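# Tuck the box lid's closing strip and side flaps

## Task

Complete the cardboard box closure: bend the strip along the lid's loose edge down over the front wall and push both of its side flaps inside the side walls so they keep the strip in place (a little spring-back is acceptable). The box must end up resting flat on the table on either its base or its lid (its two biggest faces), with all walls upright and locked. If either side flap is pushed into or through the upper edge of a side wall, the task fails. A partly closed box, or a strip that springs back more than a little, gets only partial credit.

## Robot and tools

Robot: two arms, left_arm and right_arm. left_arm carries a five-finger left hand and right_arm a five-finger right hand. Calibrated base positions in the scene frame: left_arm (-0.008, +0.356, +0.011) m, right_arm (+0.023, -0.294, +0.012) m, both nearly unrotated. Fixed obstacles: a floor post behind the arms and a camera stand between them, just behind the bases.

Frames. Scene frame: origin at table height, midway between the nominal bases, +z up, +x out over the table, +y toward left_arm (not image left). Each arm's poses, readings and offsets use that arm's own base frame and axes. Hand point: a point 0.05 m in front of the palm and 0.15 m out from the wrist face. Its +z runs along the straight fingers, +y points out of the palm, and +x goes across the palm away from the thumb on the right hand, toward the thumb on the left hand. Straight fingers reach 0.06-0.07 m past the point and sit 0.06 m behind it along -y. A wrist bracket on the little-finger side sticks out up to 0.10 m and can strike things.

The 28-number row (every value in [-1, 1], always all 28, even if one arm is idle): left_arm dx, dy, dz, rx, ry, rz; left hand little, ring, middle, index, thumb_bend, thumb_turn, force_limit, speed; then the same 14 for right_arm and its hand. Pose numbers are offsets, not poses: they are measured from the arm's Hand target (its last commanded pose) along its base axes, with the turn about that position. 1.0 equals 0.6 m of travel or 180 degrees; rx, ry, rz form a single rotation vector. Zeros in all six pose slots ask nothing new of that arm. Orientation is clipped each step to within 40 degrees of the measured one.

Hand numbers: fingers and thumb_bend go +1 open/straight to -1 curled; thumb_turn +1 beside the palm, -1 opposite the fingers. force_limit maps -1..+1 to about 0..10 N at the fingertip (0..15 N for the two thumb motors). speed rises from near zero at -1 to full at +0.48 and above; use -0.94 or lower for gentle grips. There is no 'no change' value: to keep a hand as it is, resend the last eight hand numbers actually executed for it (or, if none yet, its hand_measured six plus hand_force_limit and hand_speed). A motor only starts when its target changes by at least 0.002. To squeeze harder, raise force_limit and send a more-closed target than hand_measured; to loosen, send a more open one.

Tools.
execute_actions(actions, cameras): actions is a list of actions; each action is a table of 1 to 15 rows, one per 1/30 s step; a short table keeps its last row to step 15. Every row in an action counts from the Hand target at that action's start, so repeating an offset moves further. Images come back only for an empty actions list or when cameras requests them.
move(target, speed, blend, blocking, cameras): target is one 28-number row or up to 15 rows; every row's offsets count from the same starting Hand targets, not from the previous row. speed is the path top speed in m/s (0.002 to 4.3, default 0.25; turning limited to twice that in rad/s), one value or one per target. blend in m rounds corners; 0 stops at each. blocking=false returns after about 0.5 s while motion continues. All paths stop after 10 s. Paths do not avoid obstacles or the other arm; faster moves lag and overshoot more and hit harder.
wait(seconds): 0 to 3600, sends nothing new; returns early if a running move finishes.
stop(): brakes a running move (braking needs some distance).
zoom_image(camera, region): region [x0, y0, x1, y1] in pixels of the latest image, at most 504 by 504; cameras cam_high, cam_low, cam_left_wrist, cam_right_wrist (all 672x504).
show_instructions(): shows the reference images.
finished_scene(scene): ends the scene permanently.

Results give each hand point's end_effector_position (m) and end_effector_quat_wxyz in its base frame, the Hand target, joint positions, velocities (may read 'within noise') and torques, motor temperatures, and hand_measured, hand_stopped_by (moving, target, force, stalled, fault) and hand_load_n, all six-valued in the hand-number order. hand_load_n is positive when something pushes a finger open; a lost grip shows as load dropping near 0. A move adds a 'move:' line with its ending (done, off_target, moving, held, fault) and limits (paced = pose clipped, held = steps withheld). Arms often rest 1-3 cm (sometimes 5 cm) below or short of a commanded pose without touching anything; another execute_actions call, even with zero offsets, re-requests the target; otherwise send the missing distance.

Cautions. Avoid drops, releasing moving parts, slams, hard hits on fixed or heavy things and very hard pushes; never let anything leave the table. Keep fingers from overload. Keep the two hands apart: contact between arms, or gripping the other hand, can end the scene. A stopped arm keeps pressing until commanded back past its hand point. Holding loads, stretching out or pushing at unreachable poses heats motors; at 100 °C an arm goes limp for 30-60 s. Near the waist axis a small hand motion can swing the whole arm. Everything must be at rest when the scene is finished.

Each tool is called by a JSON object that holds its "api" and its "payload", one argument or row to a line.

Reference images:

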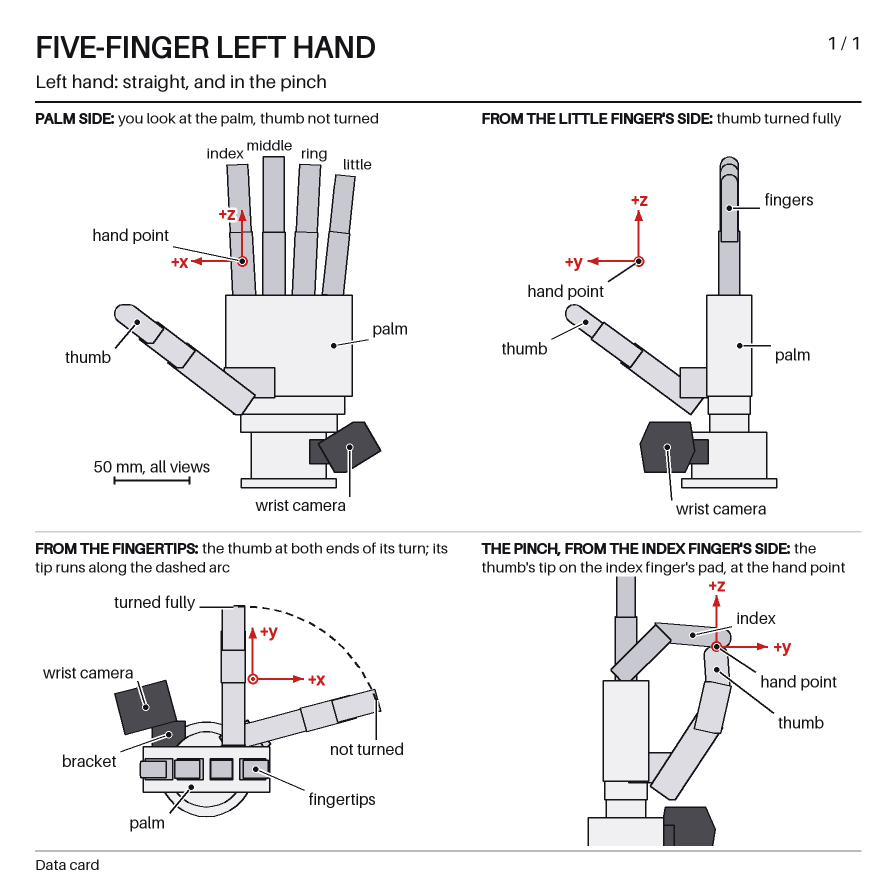

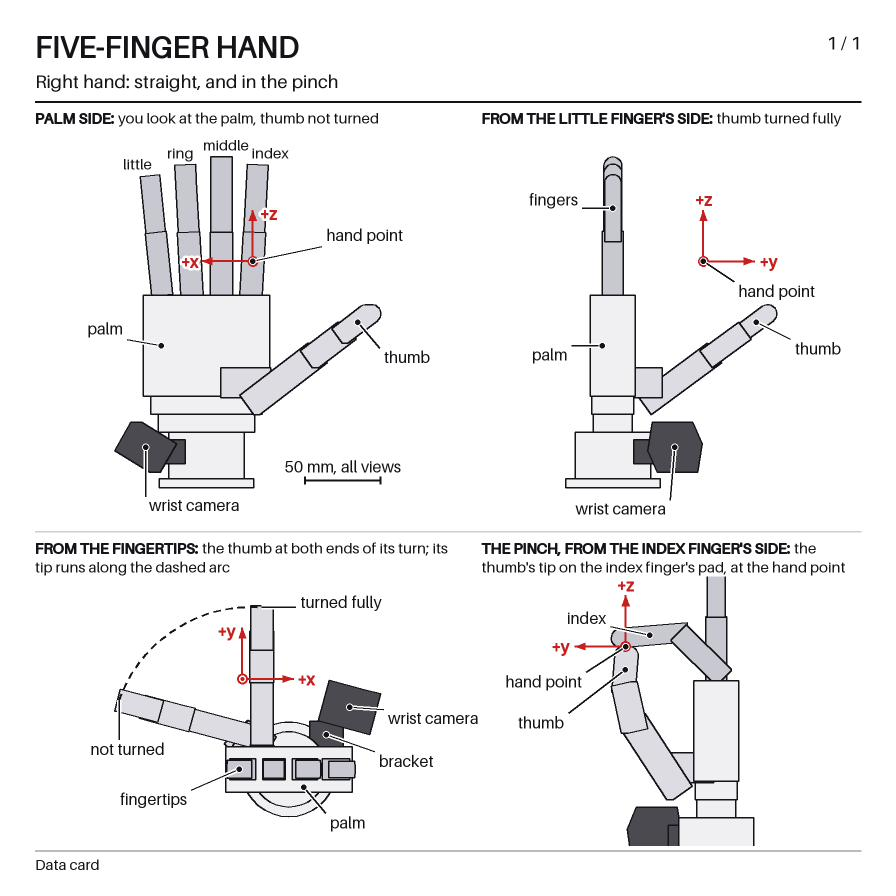

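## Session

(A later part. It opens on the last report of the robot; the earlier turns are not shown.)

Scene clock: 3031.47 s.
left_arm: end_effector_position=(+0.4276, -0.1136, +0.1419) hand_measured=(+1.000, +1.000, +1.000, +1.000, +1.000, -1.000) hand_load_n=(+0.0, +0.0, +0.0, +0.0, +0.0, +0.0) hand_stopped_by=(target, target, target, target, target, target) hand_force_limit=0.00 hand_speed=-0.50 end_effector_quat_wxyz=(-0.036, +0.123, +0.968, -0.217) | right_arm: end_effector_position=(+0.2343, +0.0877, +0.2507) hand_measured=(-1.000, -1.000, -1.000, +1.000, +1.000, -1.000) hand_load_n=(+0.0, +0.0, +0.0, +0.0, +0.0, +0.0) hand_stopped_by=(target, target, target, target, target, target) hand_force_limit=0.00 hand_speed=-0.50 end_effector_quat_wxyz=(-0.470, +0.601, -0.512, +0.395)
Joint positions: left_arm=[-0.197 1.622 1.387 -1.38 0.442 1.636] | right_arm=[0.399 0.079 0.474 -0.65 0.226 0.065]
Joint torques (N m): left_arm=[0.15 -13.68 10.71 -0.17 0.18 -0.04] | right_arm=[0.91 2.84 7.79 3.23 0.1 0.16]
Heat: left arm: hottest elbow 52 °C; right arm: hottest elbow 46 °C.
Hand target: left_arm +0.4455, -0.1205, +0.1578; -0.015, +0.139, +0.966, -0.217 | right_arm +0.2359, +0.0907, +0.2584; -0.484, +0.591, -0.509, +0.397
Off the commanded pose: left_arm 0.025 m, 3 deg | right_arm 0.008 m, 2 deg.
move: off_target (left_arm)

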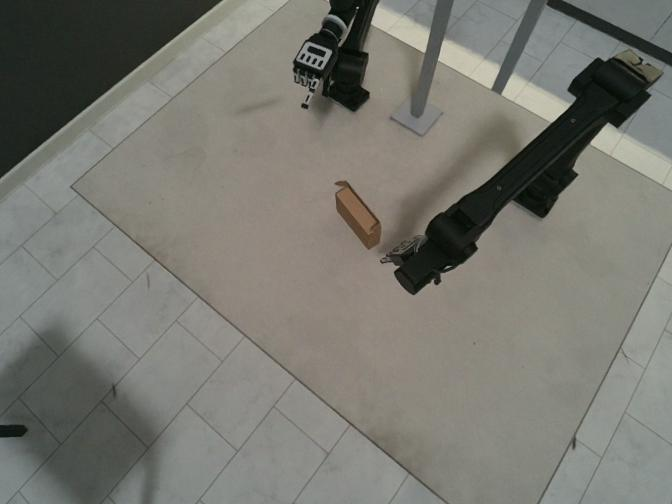

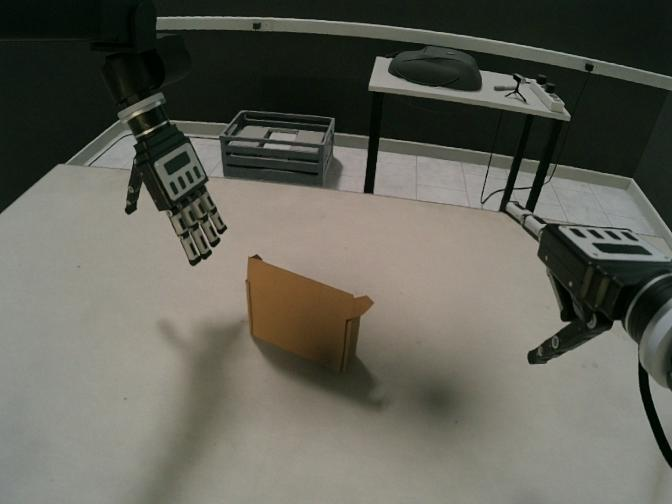

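{"api": "move", "payload": {
  "target": [
    [0.0,-0.015,-0.10,0,0,0,1,1,1,1,1,-1,0,-0.5,0,0,0,0,0,0,-1,-1,-1,1,1,-1,0,-0.5]
  ],
  "speed": 0.06,
  "cameras": ["cam_high","cam_low"]
}}

{"api": "zoom_image", "payload": {
  "camera": "cam_low",
  "region": [165, 205, 315, 355]
}}

{"api": "zoom_image", "payload": {
  "camera": "cam_high",
  "region": [350, 200, 430, 280]
}}

Scene clock: 3038.73 s.
left_arm: end_effector_position=(+0.4458, -0.1246, +0.1013) hand_measured=(+1.000, +1.000, +1.000, +1.000, +1.000, -1.000) hand_load_n=(+0.0, +0.0, +0.0, +0.0, +0.0, +0.0) hand_stopped_by=(target, target, target, target, target, target) hand_force_limit=0.00 hand_speed=-0.50 end_effector_quat_wxyz=(-0.015, +0.135, +0.966, -0.219) | right_arm: end_effector_position=(+0.2343, +0.0877, +0.2507) hand_measured=(-1.000, -1.000, -1.000, +1.000, +1.000, -1.000) hand_load_n=(+0.0, +0.5, +0.0, +0.0, +0.0, +0.0) hand_stopped_by=(target, target, target, target, target, target) hand_force_limit=0.00 hand_speed=-0.50 end_effector_quat_wxyz=(-0.470, +0.601, -0.512, +0.395)
Joint positions: left_arm=[-0.213 1.67 1.342 -1.241 0.442 1.636] | right_arm=[0.399 0.079 0.474 -0.65 0.226 0.065]
Joint torques (N m): left_arm=[-0.03 -14.33 6.46 0.65 0.19 -0.25] | right_arm=[0.91 2.84 7.8 3.25 0.1 0.17]
Heat: left arm: hottest elbow 53 °C; right arm: hottest elbow 46 °C.
Hand target: left_arm +0.4455, -0.1295, +0.0979; -0.015, +0.139, +0.966, -0.217 | right_arm +0.2359, +0.0907, +0.2584; -0.484, +0.591, -0.509, +0.397
Off the commanded pose: left_arm 0.006 m, 0 deg | right_arm 0.008 m, 2 deg.
move: done

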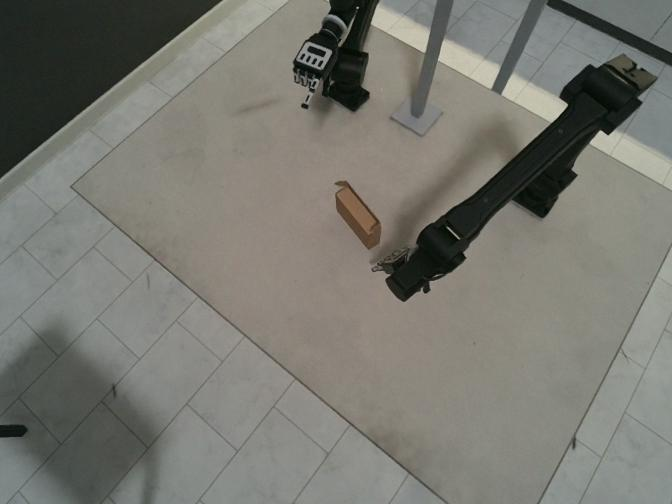

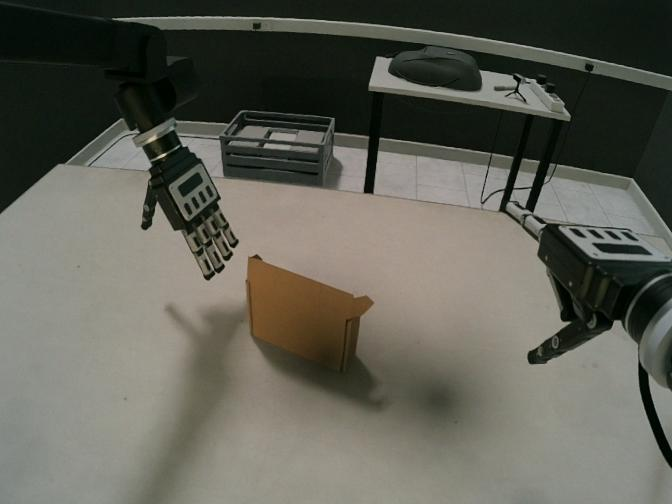

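Scaled by 3.360 from the camera's image (finer frame: 960x720).

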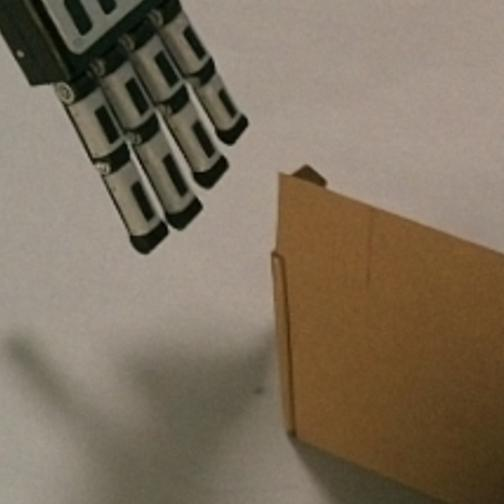

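Scaled by 6.300 from the camera's image (finer frame: 960x720).

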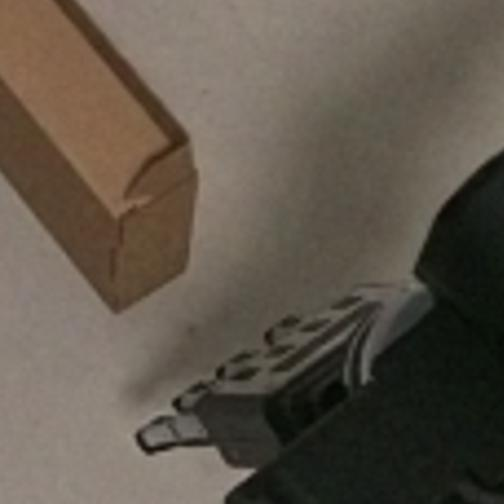

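{"api": "move", "payload": {
  "target": [
    [-0.050,-0.080,-0.032,0,0,0,1,1,1,1,1,-1,0,-0.5,0,0,0,0,0,0,-1,-1,-1,1,1,-1,0,-0.5]
  ],
  "speed": 0.05,
  "cameras": ["cam_high","cam_low"]
}}

{"api": "zoom_image", "payload": {
  "camera": "cam_low",
  "region": [205, 235, 305, 335]
}}

{"api": "zoom_image", "payload": {
  "camera": "cam_high",
  "region": [350, 200, 420, 270]
}}

Scene clock: 3053.03 s.
left_arm: end_effector_position=(+0.4162, -0.1738, +0.0725) hand_measured=(+1.000, +1.000, +1.000, +1.000, +1.000, -1.000) hand_load_n=(+0.0, +0.0, +0.0, +0.0, +0.0, +0.0) hand_stopped_by=(target, target, target, target, target, target) hand_force_limit=0.00 hand_speed=-0.50 end_effector_quat_wxyz=(-0.025, +0.140, +0.966, -0.217) | right_arm: end_effector_position=(+0.2343, +0.0877, +0.2507) hand_measured=(-1.000, -1.000, -1.000, +1.000, +1.000, -1.000) hand_load_n=(+0.0, +0.0, +0.0, +0.0, +0.5, +0.0) hand_stopped_by=(target, target, target, target, target, target) hand_force_limit=0.00 hand_speed=-0.50 end_effector_quat_wxyz=(-0.470, +0.601, -0.512, +0.395)
Joint positions: left_arm=[-0.329 1.664 1.252 -1.126 0.439 1.523] | right_arm=[0.399 0.079 0.474 -0.65 0.226 0.065]
Joint torques (N m): left_arm=[0.21 -16.03 6.15 0.66 0.18 -0.37] | right_arm=[0.91 2.84 7.79 3.22 0.1 0.17]
Heat: left arm: hottest elbow 51 °C; right arm: hottest elbow 46 °C.
Hand target: left_arm +0.4154, -0.1774, +0.0787; -0.016, +0.139, +0.966, -0.217 | right_arm +0.2359, +0.0907, +0.2584; -0.484, +0.591, -0.509, +0.397
Off the commanded pose: left_arm 0.007 m, 1 deg | right_arm 0.008 m, 2 deg.
move: done

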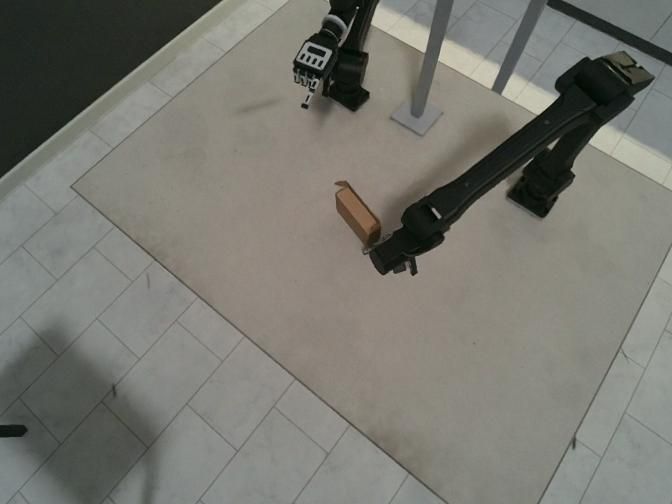

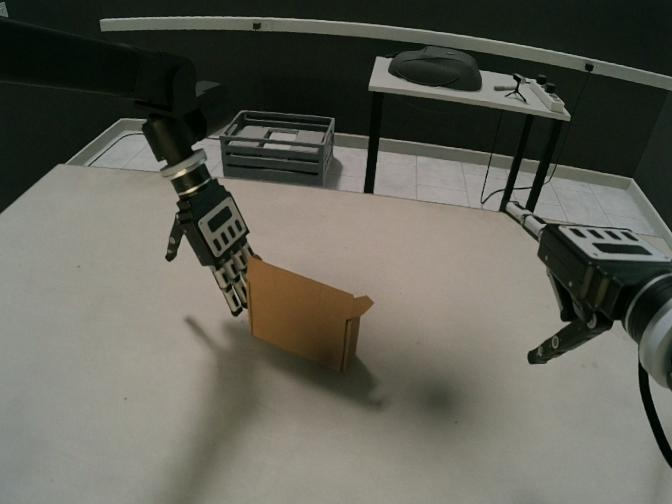

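Scaled by 5.040 from the camera's image (finer frame: 960x720).

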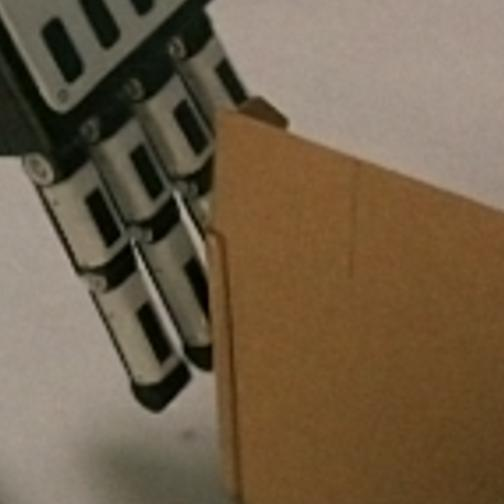

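Scaled by 7.200 from the camera's image (finer frame: 960x720).

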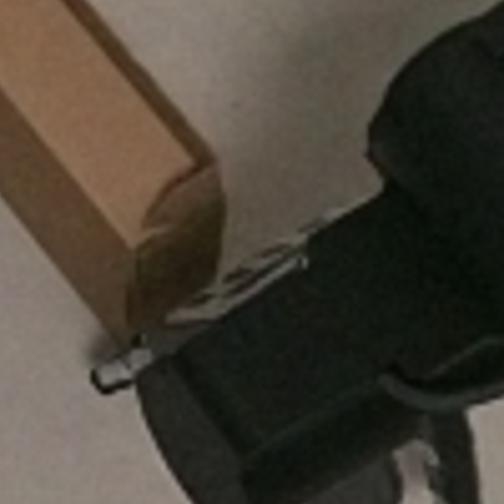

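{"api": "move", "payload": {
  "target": [
    [-0.005,-0.0195,0.0,0,0,0,1,1,1,1,1,-1,0,-0.5,0,0,0,0,0,0,-1,-1,-1,1,1,-1,0,-0.5]
  ],
  "speed": 0.03,
  "cameras": ["cam_high","cam_low"]
}}

{"api": "zoom_image", "payload": {
  "camera": "cam_low",
  "region": [205, 235, 305, 335]
}}

{"api": "zoom_image", "payload": {
  "camera": "cam_high",
  "region": [325, 170, 395, 255]
}}

Scene clock: 3060.40 s.
left_arm: end_effector_position=(+0.4132, -0.1845, +0.0725) hand_measured=(+1.000, +1.000, +1.000, +1.000, +1.000, -1.000) hand_load_n=(+0.0, +0.0, +0.0, +0.0, -0.5, +0.0) hand_stopped_by=(target, target, target, target, target, target) hand_force_limit=0.00 hand_speed=-0.50 end_effector_quat_wxyz=(-0.025, +0.139, +0.966, -0.217) | right_arm: end_effector_position=(+0.2343, +0.0877, +0.2507) hand_measured=(-1.000, -1.000, -1.000, +1.000, +1.000, -1.000) hand_load_n=(+0.0, +0.0, +0.0, +0.0, +0.0, +0.0) hand_stopped_by=(target, target, target, target, target, target) hand_force_limit=0.00 hand_speed=-0.50 end_effector_quat_wxyz=(-0.470, +0.601, -0.512, +0.395)
Joint positions: left_arm=[-0.352 1.664 1.252 -1.115 0.438 1.495] | right_arm=[0.399 0.079 0.474 -0.65 0.226 0.065]
Joint torques (N m): left_arm=[0.03 -15.97 6.23 0.69 0.18 -0.38] | right_arm=[0.91 2.84 7.79 3.23 0.1 0.17]
Heat: left arm: hottest elbow 50 °C; right arm: hottest elbow 46 °C.
Hand target: left_arm +0.4124, -0.1891, +0.0787; -0.016, +0.139, +0.966, -0.217 | right_arm +0.2359, +0.0907, +0.2584; -0.484, +0.591, -0.509, +0.397
Off the commanded pose: left_arm 0.008 m, 1 deg | right_arm 0.008 m, 2 deg.
move: done

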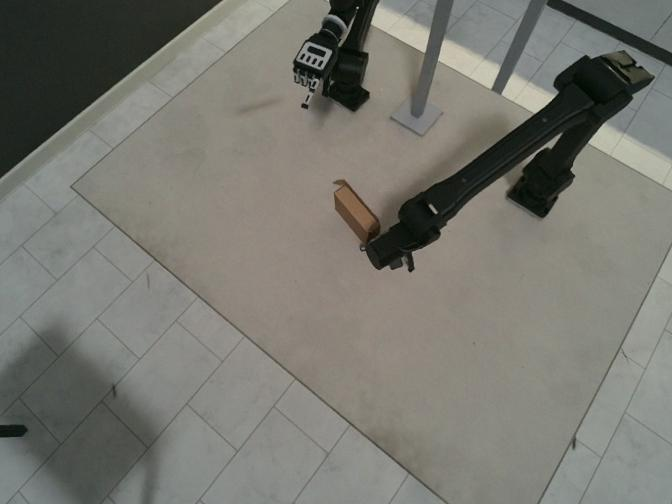

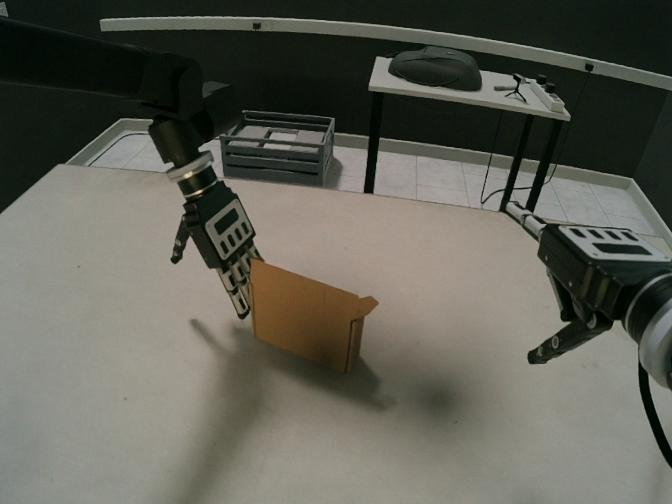

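Scaled by 5.040 from the camera's image (finer frame: 960x720).

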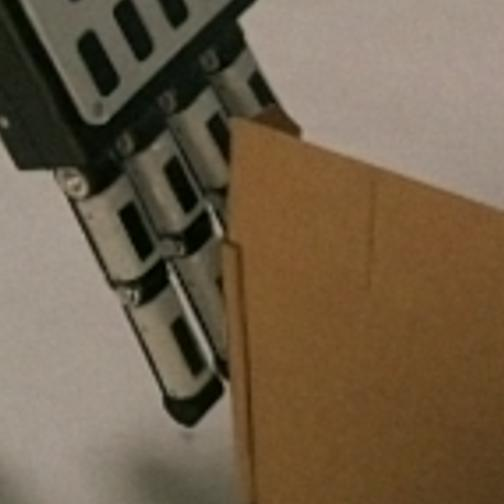

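Scaled by 5.929 from the camera's image (finer frame: 960x720).

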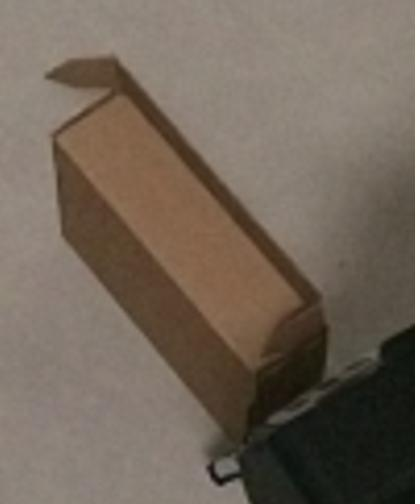

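{"api": "move", "payload": {
  "target": [
    [0,0,0,0,0,0,1,1,1,1,1,-1,0,-0.5,0.042,0.0,-0.20,0,0,0,-1,-1,-1,1,1,-1,0,-0.5],
    [0,0,0,0,0,0,1,1,1,1,1,-1,0,-0.5,0.042,0.049,-0.27,0,0,0,-1,-1,-1,1,1,-1,0,-0.5]
  ],
  "speed": 0.08,
  "blend": [0.02,0],
  "cameras": ["cam_high","cam_low"]
}}

{"api": "zoom_image", "payload": {
  "camera": "cam_low",
  "region": [320, 250, 420, 350]
}}

{"api": "zoom_image", "payload": {
  "camera": "cam_high",
  "region": [305, 140, 375, 210]
}}

Scene clock: 3073.90 s.
left_arm: end_effector_position=(+0.4132, -0.1844, +0.0725) hand_measured=(+1.000, +1.000, +1.000, +1.000, +1.000, -1.000) hand_load_n=(+0.0, +0.0, +0.0, -0.5, +0.0, +0.0) hand_stopped_by=(target, target, target, target, target, target) hand_force_limit=0.00 hand_speed=-0.50 end_effector_quat_wxyz=(-0.025, +0.139, +0.966, -0.217) | right_arm: end_effector_position=(+0.2582, +0.1175, +0.0913) hand_measured=(-1.000, -1.000, -1.000, +1.000, +1.000, -1.000) hand_load_n=(+0.0, +0.0, +0.0, +0.0, +0.0, +0.0) hand_stopped_by=(target, target, target, target, target, target) hand_force_limit=0.00 hand_speed=-0.50 end_effector_quat_wxyz=(-0.475, +0.599, -0.507, +0.398)
Joint positions: left_arm=[-0.352 1.664 1.252 -1.115 0.437 1.495] | right_arm=[0.563 0.131 0.042 -0.163 0.381 0.102]
Joint torques (N m): left_arm=[0.03 -15.97 6.23 0.69 0.18 -0.37] | right_arm=[0.44 3.08 8.42 3.08 0.12 0.17]
Heat: left arm: hottest elbow 50 °C; right arm: hottest elbow 46 °C.
Hand target: left_arm +0.4124, -0.1890, +0.0787; -0.015, +0.139, +0.966, -0.217 | right_arm +0.2610, +0.1200, +0.0962; -0.483, +0.591, -0.510, +0.397
Off the commanded pose: left_arm 0.008 m, 1 deg | right_arm 0.006 m, 1 deg.
move: done

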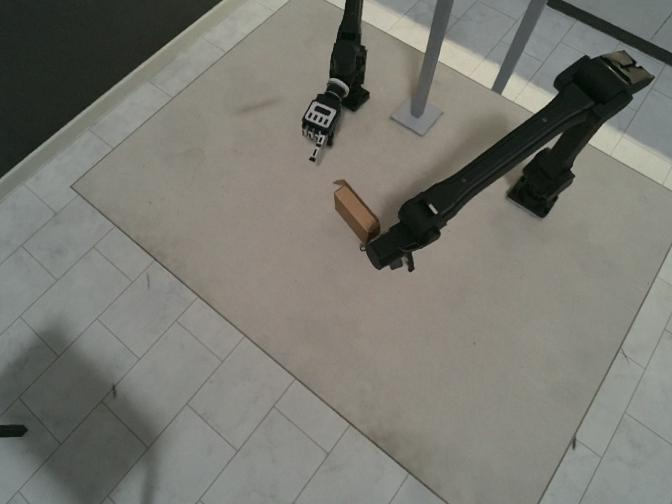

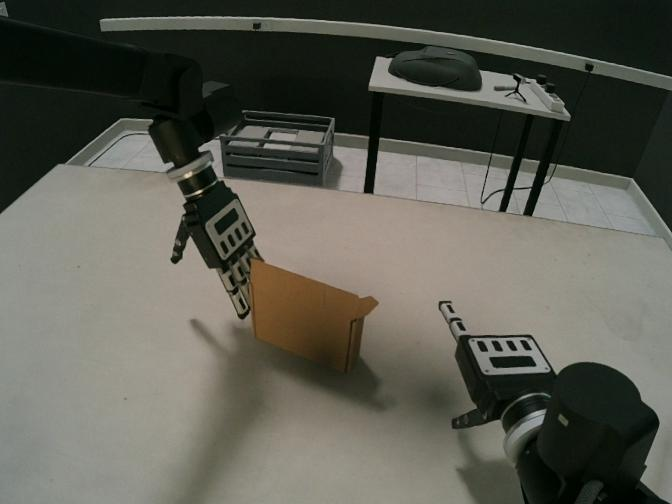

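Scaled by 5.040 from the camera's image (finer frame: 960x720).

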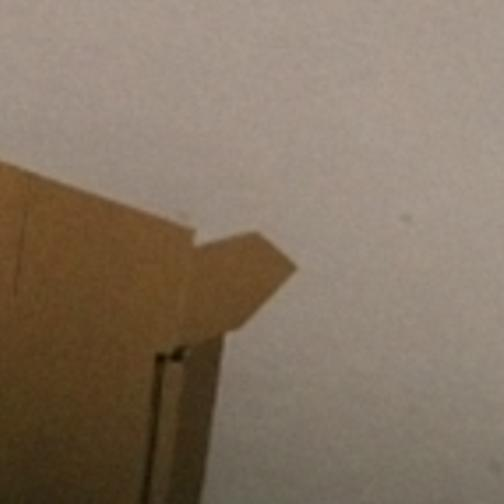

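Scaled by 7.200 from the camera's image (finer frame: 960x720).

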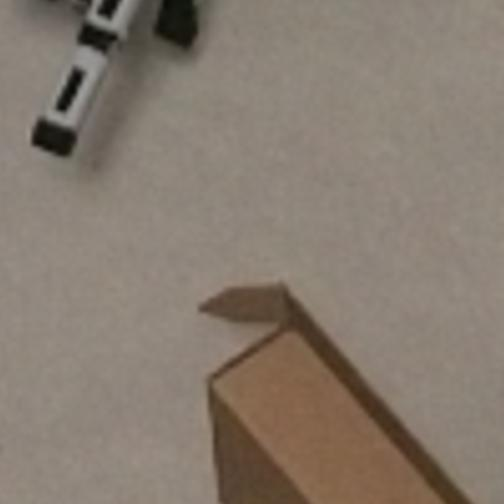

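{"api": "move", "payload": {
  "target": [
    [0,0,0,0,0,0,1,1,1,1,1,-1,0,-0.5,0.0,0.0,-0.066,0,0,0,-1,-1,-1,1,1,-1,0,-0.5],
    [0,0,0,0,0,0,1,1,1,1,1,-1,0,-0.5,0.023,0.085,-0.066,0,0,0,-1,-1,-1,1,1,-1,0,-0.5]
  ],
  "speed": 0.05,
  "cameras": ["cam_high","cam_low"]
}}

{"api": "zoom_image", "payload": {
  "camera": "cam_low",
  "region": [330, 260, 430, 360]
}}

{"api": "zoom_image", "payload": {
  "camera": "cam_high",
  "region": [305, 150, 365, 210]
}}

Scene clock: 3088.33 s.
left_arm: end_effector_position=(+0.4132, -0.1844, +0.0725) hand_measured=(+1.000, +1.000, +1.000, +1.000, +1.000, -1.000) hand_load_n=(+0.0, +0.0, +0.0, +0.0, +0.0, +0.0) hand_stopped_by=(target, target, target, target, target, target) hand_force_limit=0.00 hand_speed=-0.50 end_effector_quat_wxyz=(-0.025, +0.139, +0.966, -0.217) | right_arm: end_effector_position=(+0.2585, +0.1177, +0.0860) hand_measured=(-1.000, -1.000, -1.000, +1.000, +1.000, -1.000) hand_load_n=(+0.0, +0.0, +0.0, +0.0, +0.0, +0.0) hand_stopped_by=(target, target, target, target, target, target) hand_force_limit=0.00 hand_speed=-0.50 end_effector_quat_wxyz=(-0.477, +0.598, -0.507, +0.398)
Joint positions: left_arm=[-0.352 1.664 1.252 -1.115 0.437 1.495] | right_arm=[0.563 0.138 0.026 -0.137 0.381 0.102]
Joint torques (N m): left_arm=[0.03 -15.97 6.23 0.68 0.18 -0.37] | right_arm=[0.26 2.49 8.57 2.22 -0.01 0.05]
Heat: left arm: hottest elbow 49 °C; right arm: hottest elbow 47 °C.
Hand target: left_arm +0.4124, -0.1890, +0.0787; -0.015, +0.139, +0.966, -0.217 | right_arm +0.2590, +0.1180, +0.0885; -0.478, +0.597, -0.507, +0.398 (not the last commanded pose)
Off the commanded pose: left_arm 0.008 m, 1 deg | right_arm 0.063 m, 1 deg.
move: held (right_arm; a check stopped the path); path passed 0 of 2 targets; limits=held
pose unreachable (right arm): on one or more control steps of this call, first in action 0 (counted from 0), this arm could not follow its commanded pose, so it was not sent that pose on those steps. It may still have moved: this result reports where it is.
cause: moving toward the commanded pose would bring two parts of the arm too close to each other (joints 2 (shoulder) and 3 (elbow) lie between them).

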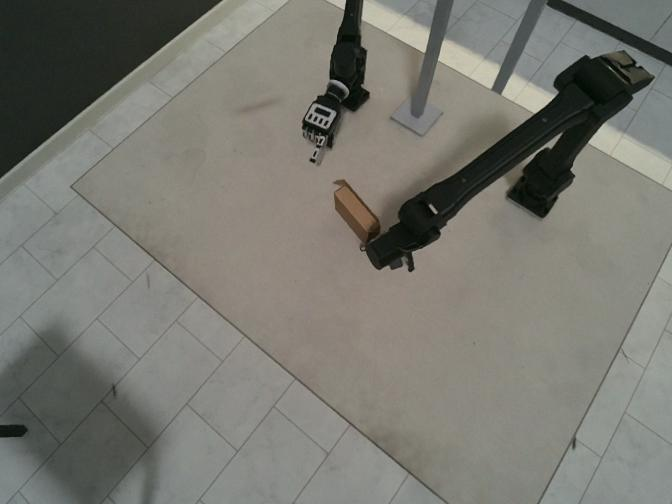

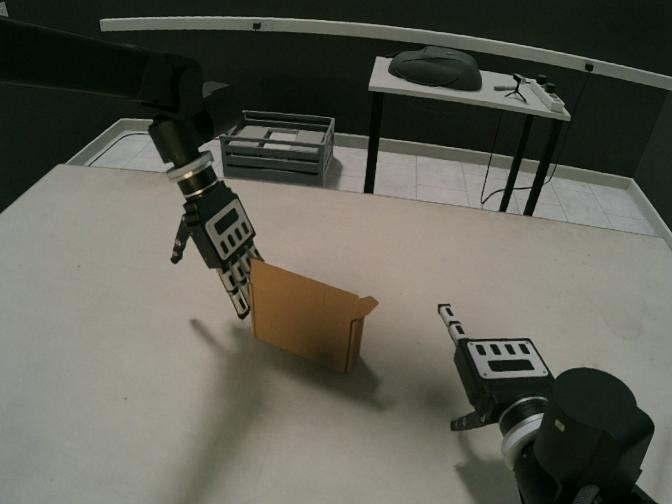

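Scaled by 5.040 from the camera's image (finer frame: 960x720).

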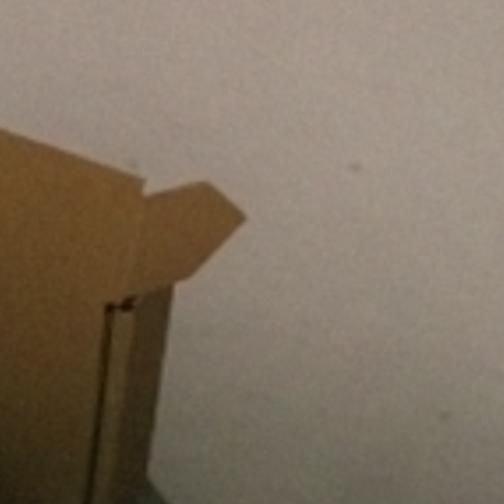

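Scaled by 8.400 from the camera's image (finer frame: 960x720).

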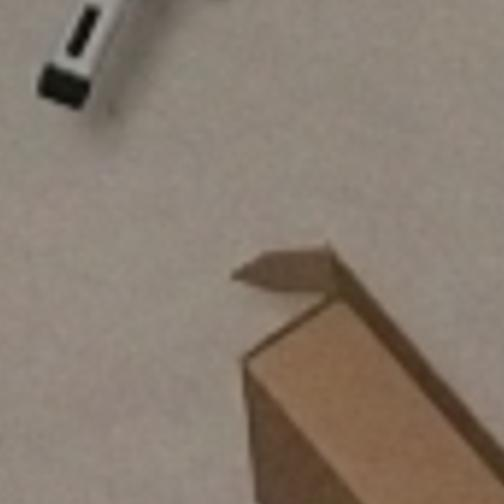

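{"api": "move", "payload": {
  "target": [
    [0,0,0,0,0,0,1,1,1,1,1,-1,0,-0.5,0.021,0.10,0.0,0,0,0,-1,-1,-1,1,1,-1,0,-0.5],
    [0,0,0,0,0,0,1,1,1,1,1,-1,0,-0.5,0.021,0.10,-0.062,0,0,0,-1,-1,-1,1,1,-1,0,-0.5]
  ],
  "speed": 0.05,
  "cameras": ["cam_high","cam_low"]
}}

{"api": "zoom_image", "payload": {
  "camera": "cam_low",
  "region": [330, 260, 430, 360]
}}

{"api": "zoom_image", "payload": {
  "camera": "cam_high",
  "region": [305, 150, 365, 210]
}}

Scene clock: 3103.23 s.
left_arm: end_effector_position=(+0.4132, -0.1844, +0.0725) hand_measured=(+1.000, +1.000, +1.000, +1.000, +1.000, -1.000) hand_load_n=(+0.0, +0.0, +0.0, +0.0, +0.0, +0.0) hand_stopped_by=(target, target, target, target, target, target) hand_force_limit=0.00 hand_speed=-0.50 end_effector_quat_wxyz=(-0.025, +0.139, +0.966, -0.217) | right_arm: end_effector_position=(+0.2698, +0.1766, +0.0478) hand_measured=(-1.000, -1.000, -1.000, +1.000, +1.000, -1.000) hand_load_n=(+0.0, +0.0, +0.5, +0.0, +0.0, +0.0) hand_stopped_by=(target, target, target, target, target, target) hand_force_limit=0.00 hand_speed=-0.50 end_effector_quat_wxyz=(-0.470, +0.605, -0.503, +0.400)
Joint positions: left_arm=[-0.352 1.664 1.252 -1.115 0.437 1.495] | right_arm=[0.851 0.918 0.026 0.586 0.656 0.179]
Joint torques (N m): left_arm=[0.03 -15.97 6.23 0.69 0.18 -0.38] | right_arm=[0.09 -0.44 5.46 2.97 0.04 0.14]
Heat: left arm: hottest elbow 48 °C; right arm: hottest elbow 47 °C.
Hand target: left_arm +0.4124, -0.1890, +0.0787; -0.015, +0.139, +0.966, -0.217 | right_arm +0.2715, +0.1780, +0.0512; -0.478, +0.597, -0.507, +0.398
Off the commanded pose: left_arm 0.008 m, 1 deg | right_arm 0.004 m, 1 deg.
move: done

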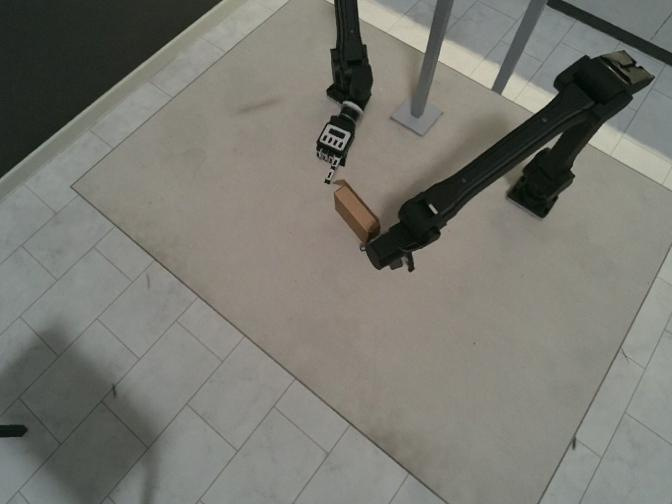

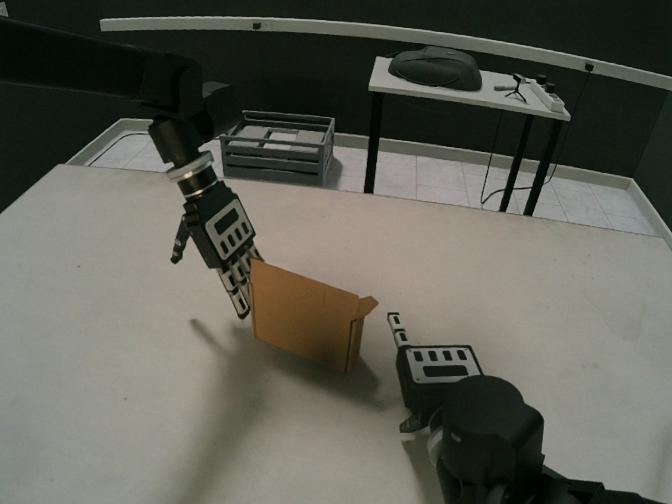

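Scaled by 5.040 from the camera's image (finer frame: 960x720).

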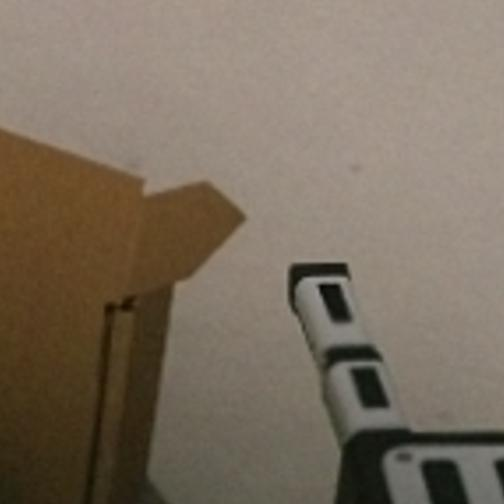

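Scaled by 8.400 from the camera's image (finer frame: 960x720).

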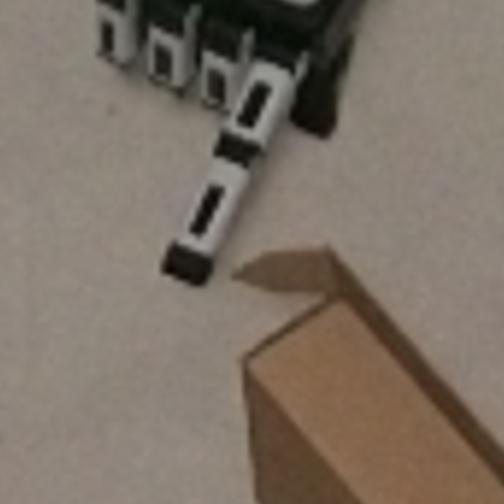

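{"api": "move", "payload": {
  "target": [
    [0,0,0,0,0,0,1,1,1,1,1,-1,0,-0.5,0.017,-0.004,0.010,0,0,0,-1,-1,-1,1,1,-1,0,-0.5],
    [0,0,0,0,0,0,1,1,1,1,1,-1,0,-0.5,0.023,0.026,0.010,0,0,0,-1,-1,-1,1,1,-1,0,-0.5]
  ],
  "speed": 0.04,
  "cameras": ["cam_high","cam_low"]
}}

{"api": "zoom_image", "payload": {
  "camera": "cam_low",
  "region": [330, 260, 430, 360]
}}

{"api": "zoom_image", "payload": {
  "camera": "cam_high",
  "region": [305, 150, 365, 210]
}}

Scene clock: 3115.00 s.
left_arm: end_effector_position=(+0.4132, -0.1844, +0.0725) hand_measured=(+1.000, +1.000, +1.000, +1.000, +1.000, -1.000) hand_load_n=(+0.0, +0.0, +0.0, +0.0, -0.5, +0.0) hand_stopped_by=(target, target, target, target, target, target) hand_force_limit=0.00 hand_speed=-0.50 end_effector_quat_wxyz=(-0.025, +0.139, +0.966, -0.217) | right_arm: end_effector_position=(+0.2767, +0.1809, +0.0427) hand_measured=(-1.000, -1.000, -1.000, +1.000, +1.000, -1.000) hand_load_n=(+0.0, +0.0, +0.0, +0.0, +0.0, +0.0) hand_stopped_by=(target, target, target, target, target, target) hand_force_limit=0.00 hand_speed=-0.50 end_effector_quat_wxyz=(-0.459, +0.611, -0.505, +0.401)
Joint positions: left_arm=[-0.352 1.664 1.252 -1.115 0.437 1.495] | right_arm=[0.841 0.998 0.052 0.616 0.653 0.179]
Joint torques (N m): left_arm=[0.03 -15.97 6.23 0.69 0.18 -0.37] | right_arm=[0.79 -0.79 7.15 2.97 0.2 0.15]
Heat: left arm: hottest elbow 48 °C; right arm: hottest elbow 46 °C.
Hand target: left_arm +0.4124, -0.1890, +0.0787; -0.015, +0.139, +0.966, -0.217 | right_arm +0.2854, +0.1936, +0.0574; -0.478, +0.597, -0.507, +0.399
Off the commanded pose: left_arm 0.008 m, 1 deg | right_arm 0.021 m, 3 deg.
move: off_target (right_arm)

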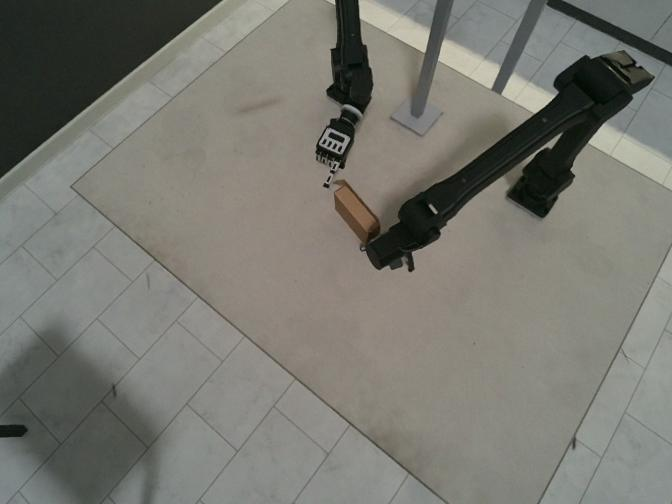

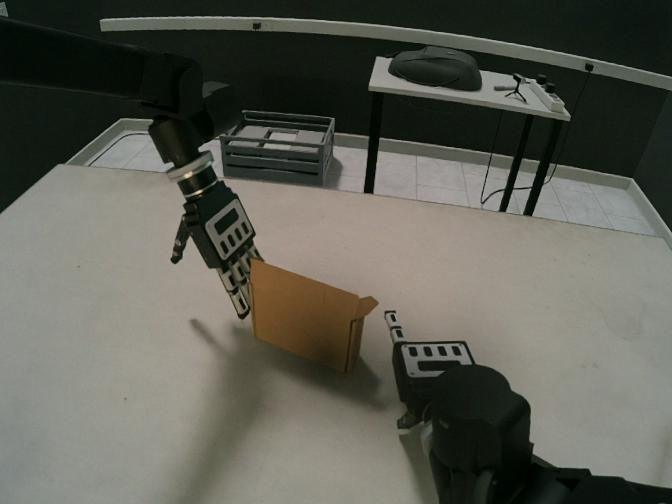

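Scaled by 5.040 from the camera's image (finer frame: 960x720).

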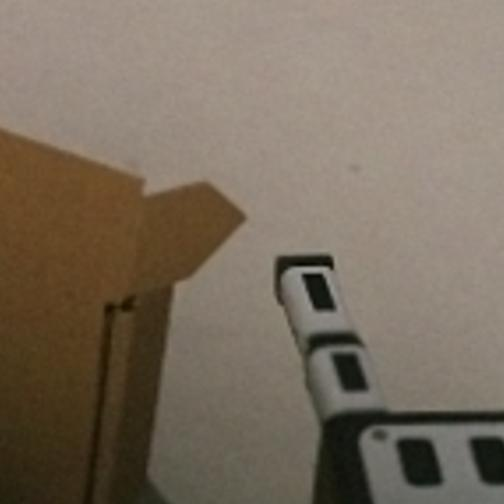

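Scaled by 8.400 from the camera's image (finer frame: 960x720).

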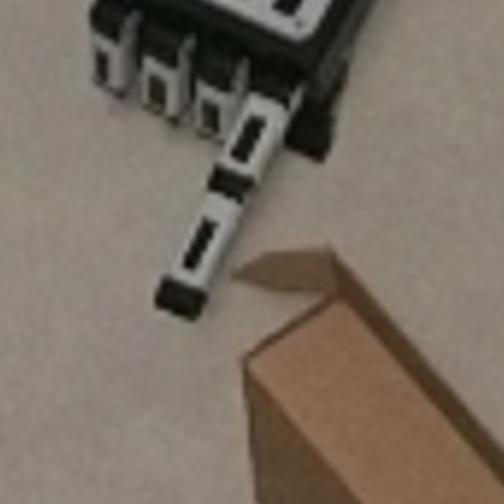

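{"api": "move", "payload": {
  "target": [
    [0,0,0,0,0,0,1,1,1,1,1,-1,0,-0.5,0.012,0.010,0.022,0,0,0,-1,-1,-1,1,1,-1,0,-0.5]
  ],
  "speed": 0.04,
  "cameras": ["cam_high","cam_low"]
}}

{"api": "zoom_image", "payload": {
  "camera": "cam_low",
  "region": [330, 260, 430, 360]
}}

{"api": "zoom_image", "payload": {
  "camera": "cam_high",
  "region": [305, 150, 365, 210]
}}

Scene clock: 3123.70 s.
left_arm: end_effector_position=(+0.4132, -0.1844, +0.0725) hand_measured=(+1.000, +1.000, +1.000, +1.000, +1.000, -1.000) hand_load_n=(+0.0, +0.0, +0.0, +0.0, +0.0, +0.0) hand_stopped_by=(target, target, target, target, target, target) hand_force_limit=0.00 hand_speed=-0.50 end_effector_quat_wxyz=(-0.025, +0.139, +0.966, -0.217) | right_arm: end_effector_position=(+0.2856, +0.1909, +0.0595) hand_measured=(-1.000, -1.000, -1.000, +1.000, +1.000, -1.000) hand_load_n=(+0.0, +0.0, +0.0, +0.0, +0.0, +0.0) hand_stopped_by=(target, target, target, target, target, target) hand_force_limit=0.00 hand_speed=-0.50 end_effector_quat_wxyz=(-0.469, +0.603, -0.505, +0.401)
Joint positions: left_arm=[-0.352 1.664 1.252 -1.115 0.437 1.495] | right_arm=[0.841 0.971 0.09 0.577 0.652 0.179]
Joint torques (N m): left_arm=[0.09 -15.97 6.23 0.69 0.18 -0.37] | right_arm=[0.26 -1.73 7.62 1.55 -0.06 0.11]
Heat: left arm: hottest elbow 48 °C; right arm: hottest elbow 46 °C.
Hand target: left_arm +0.4124, -0.1890, +0.0787; -0.015, +0.139, +0.966, -0.217 | right_arm +0.2926, +0.1996, +0.0707; -0.478, +0.597, -0.507, +0.398
Off the commanded pose: left_arm 0.008 m, 1 deg | right_arm 0.016 m, 1 deg.
move: off_target (right_arm)

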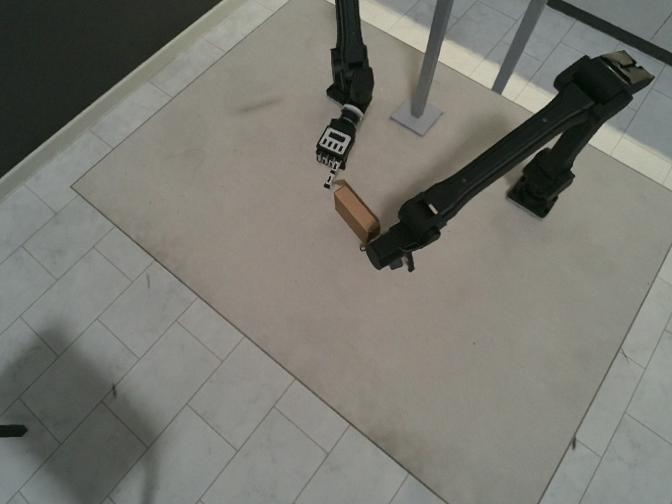

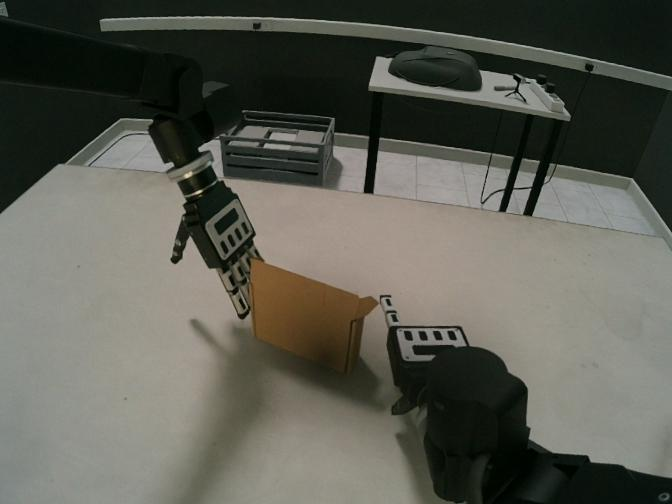

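Scaled by 5.040 from the camera's image (finer frame: 960x720).

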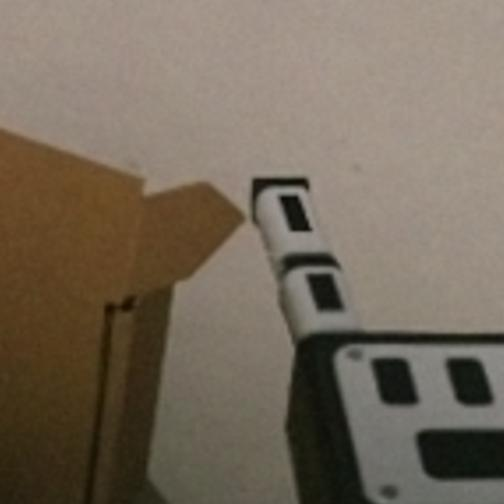

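Scaled by 8.400 from the camera's image (finer frame: 960x720).

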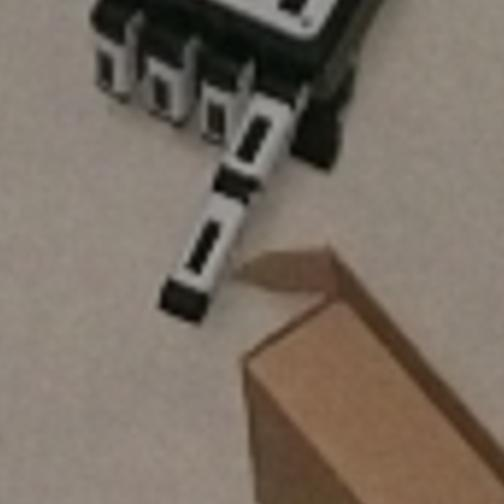

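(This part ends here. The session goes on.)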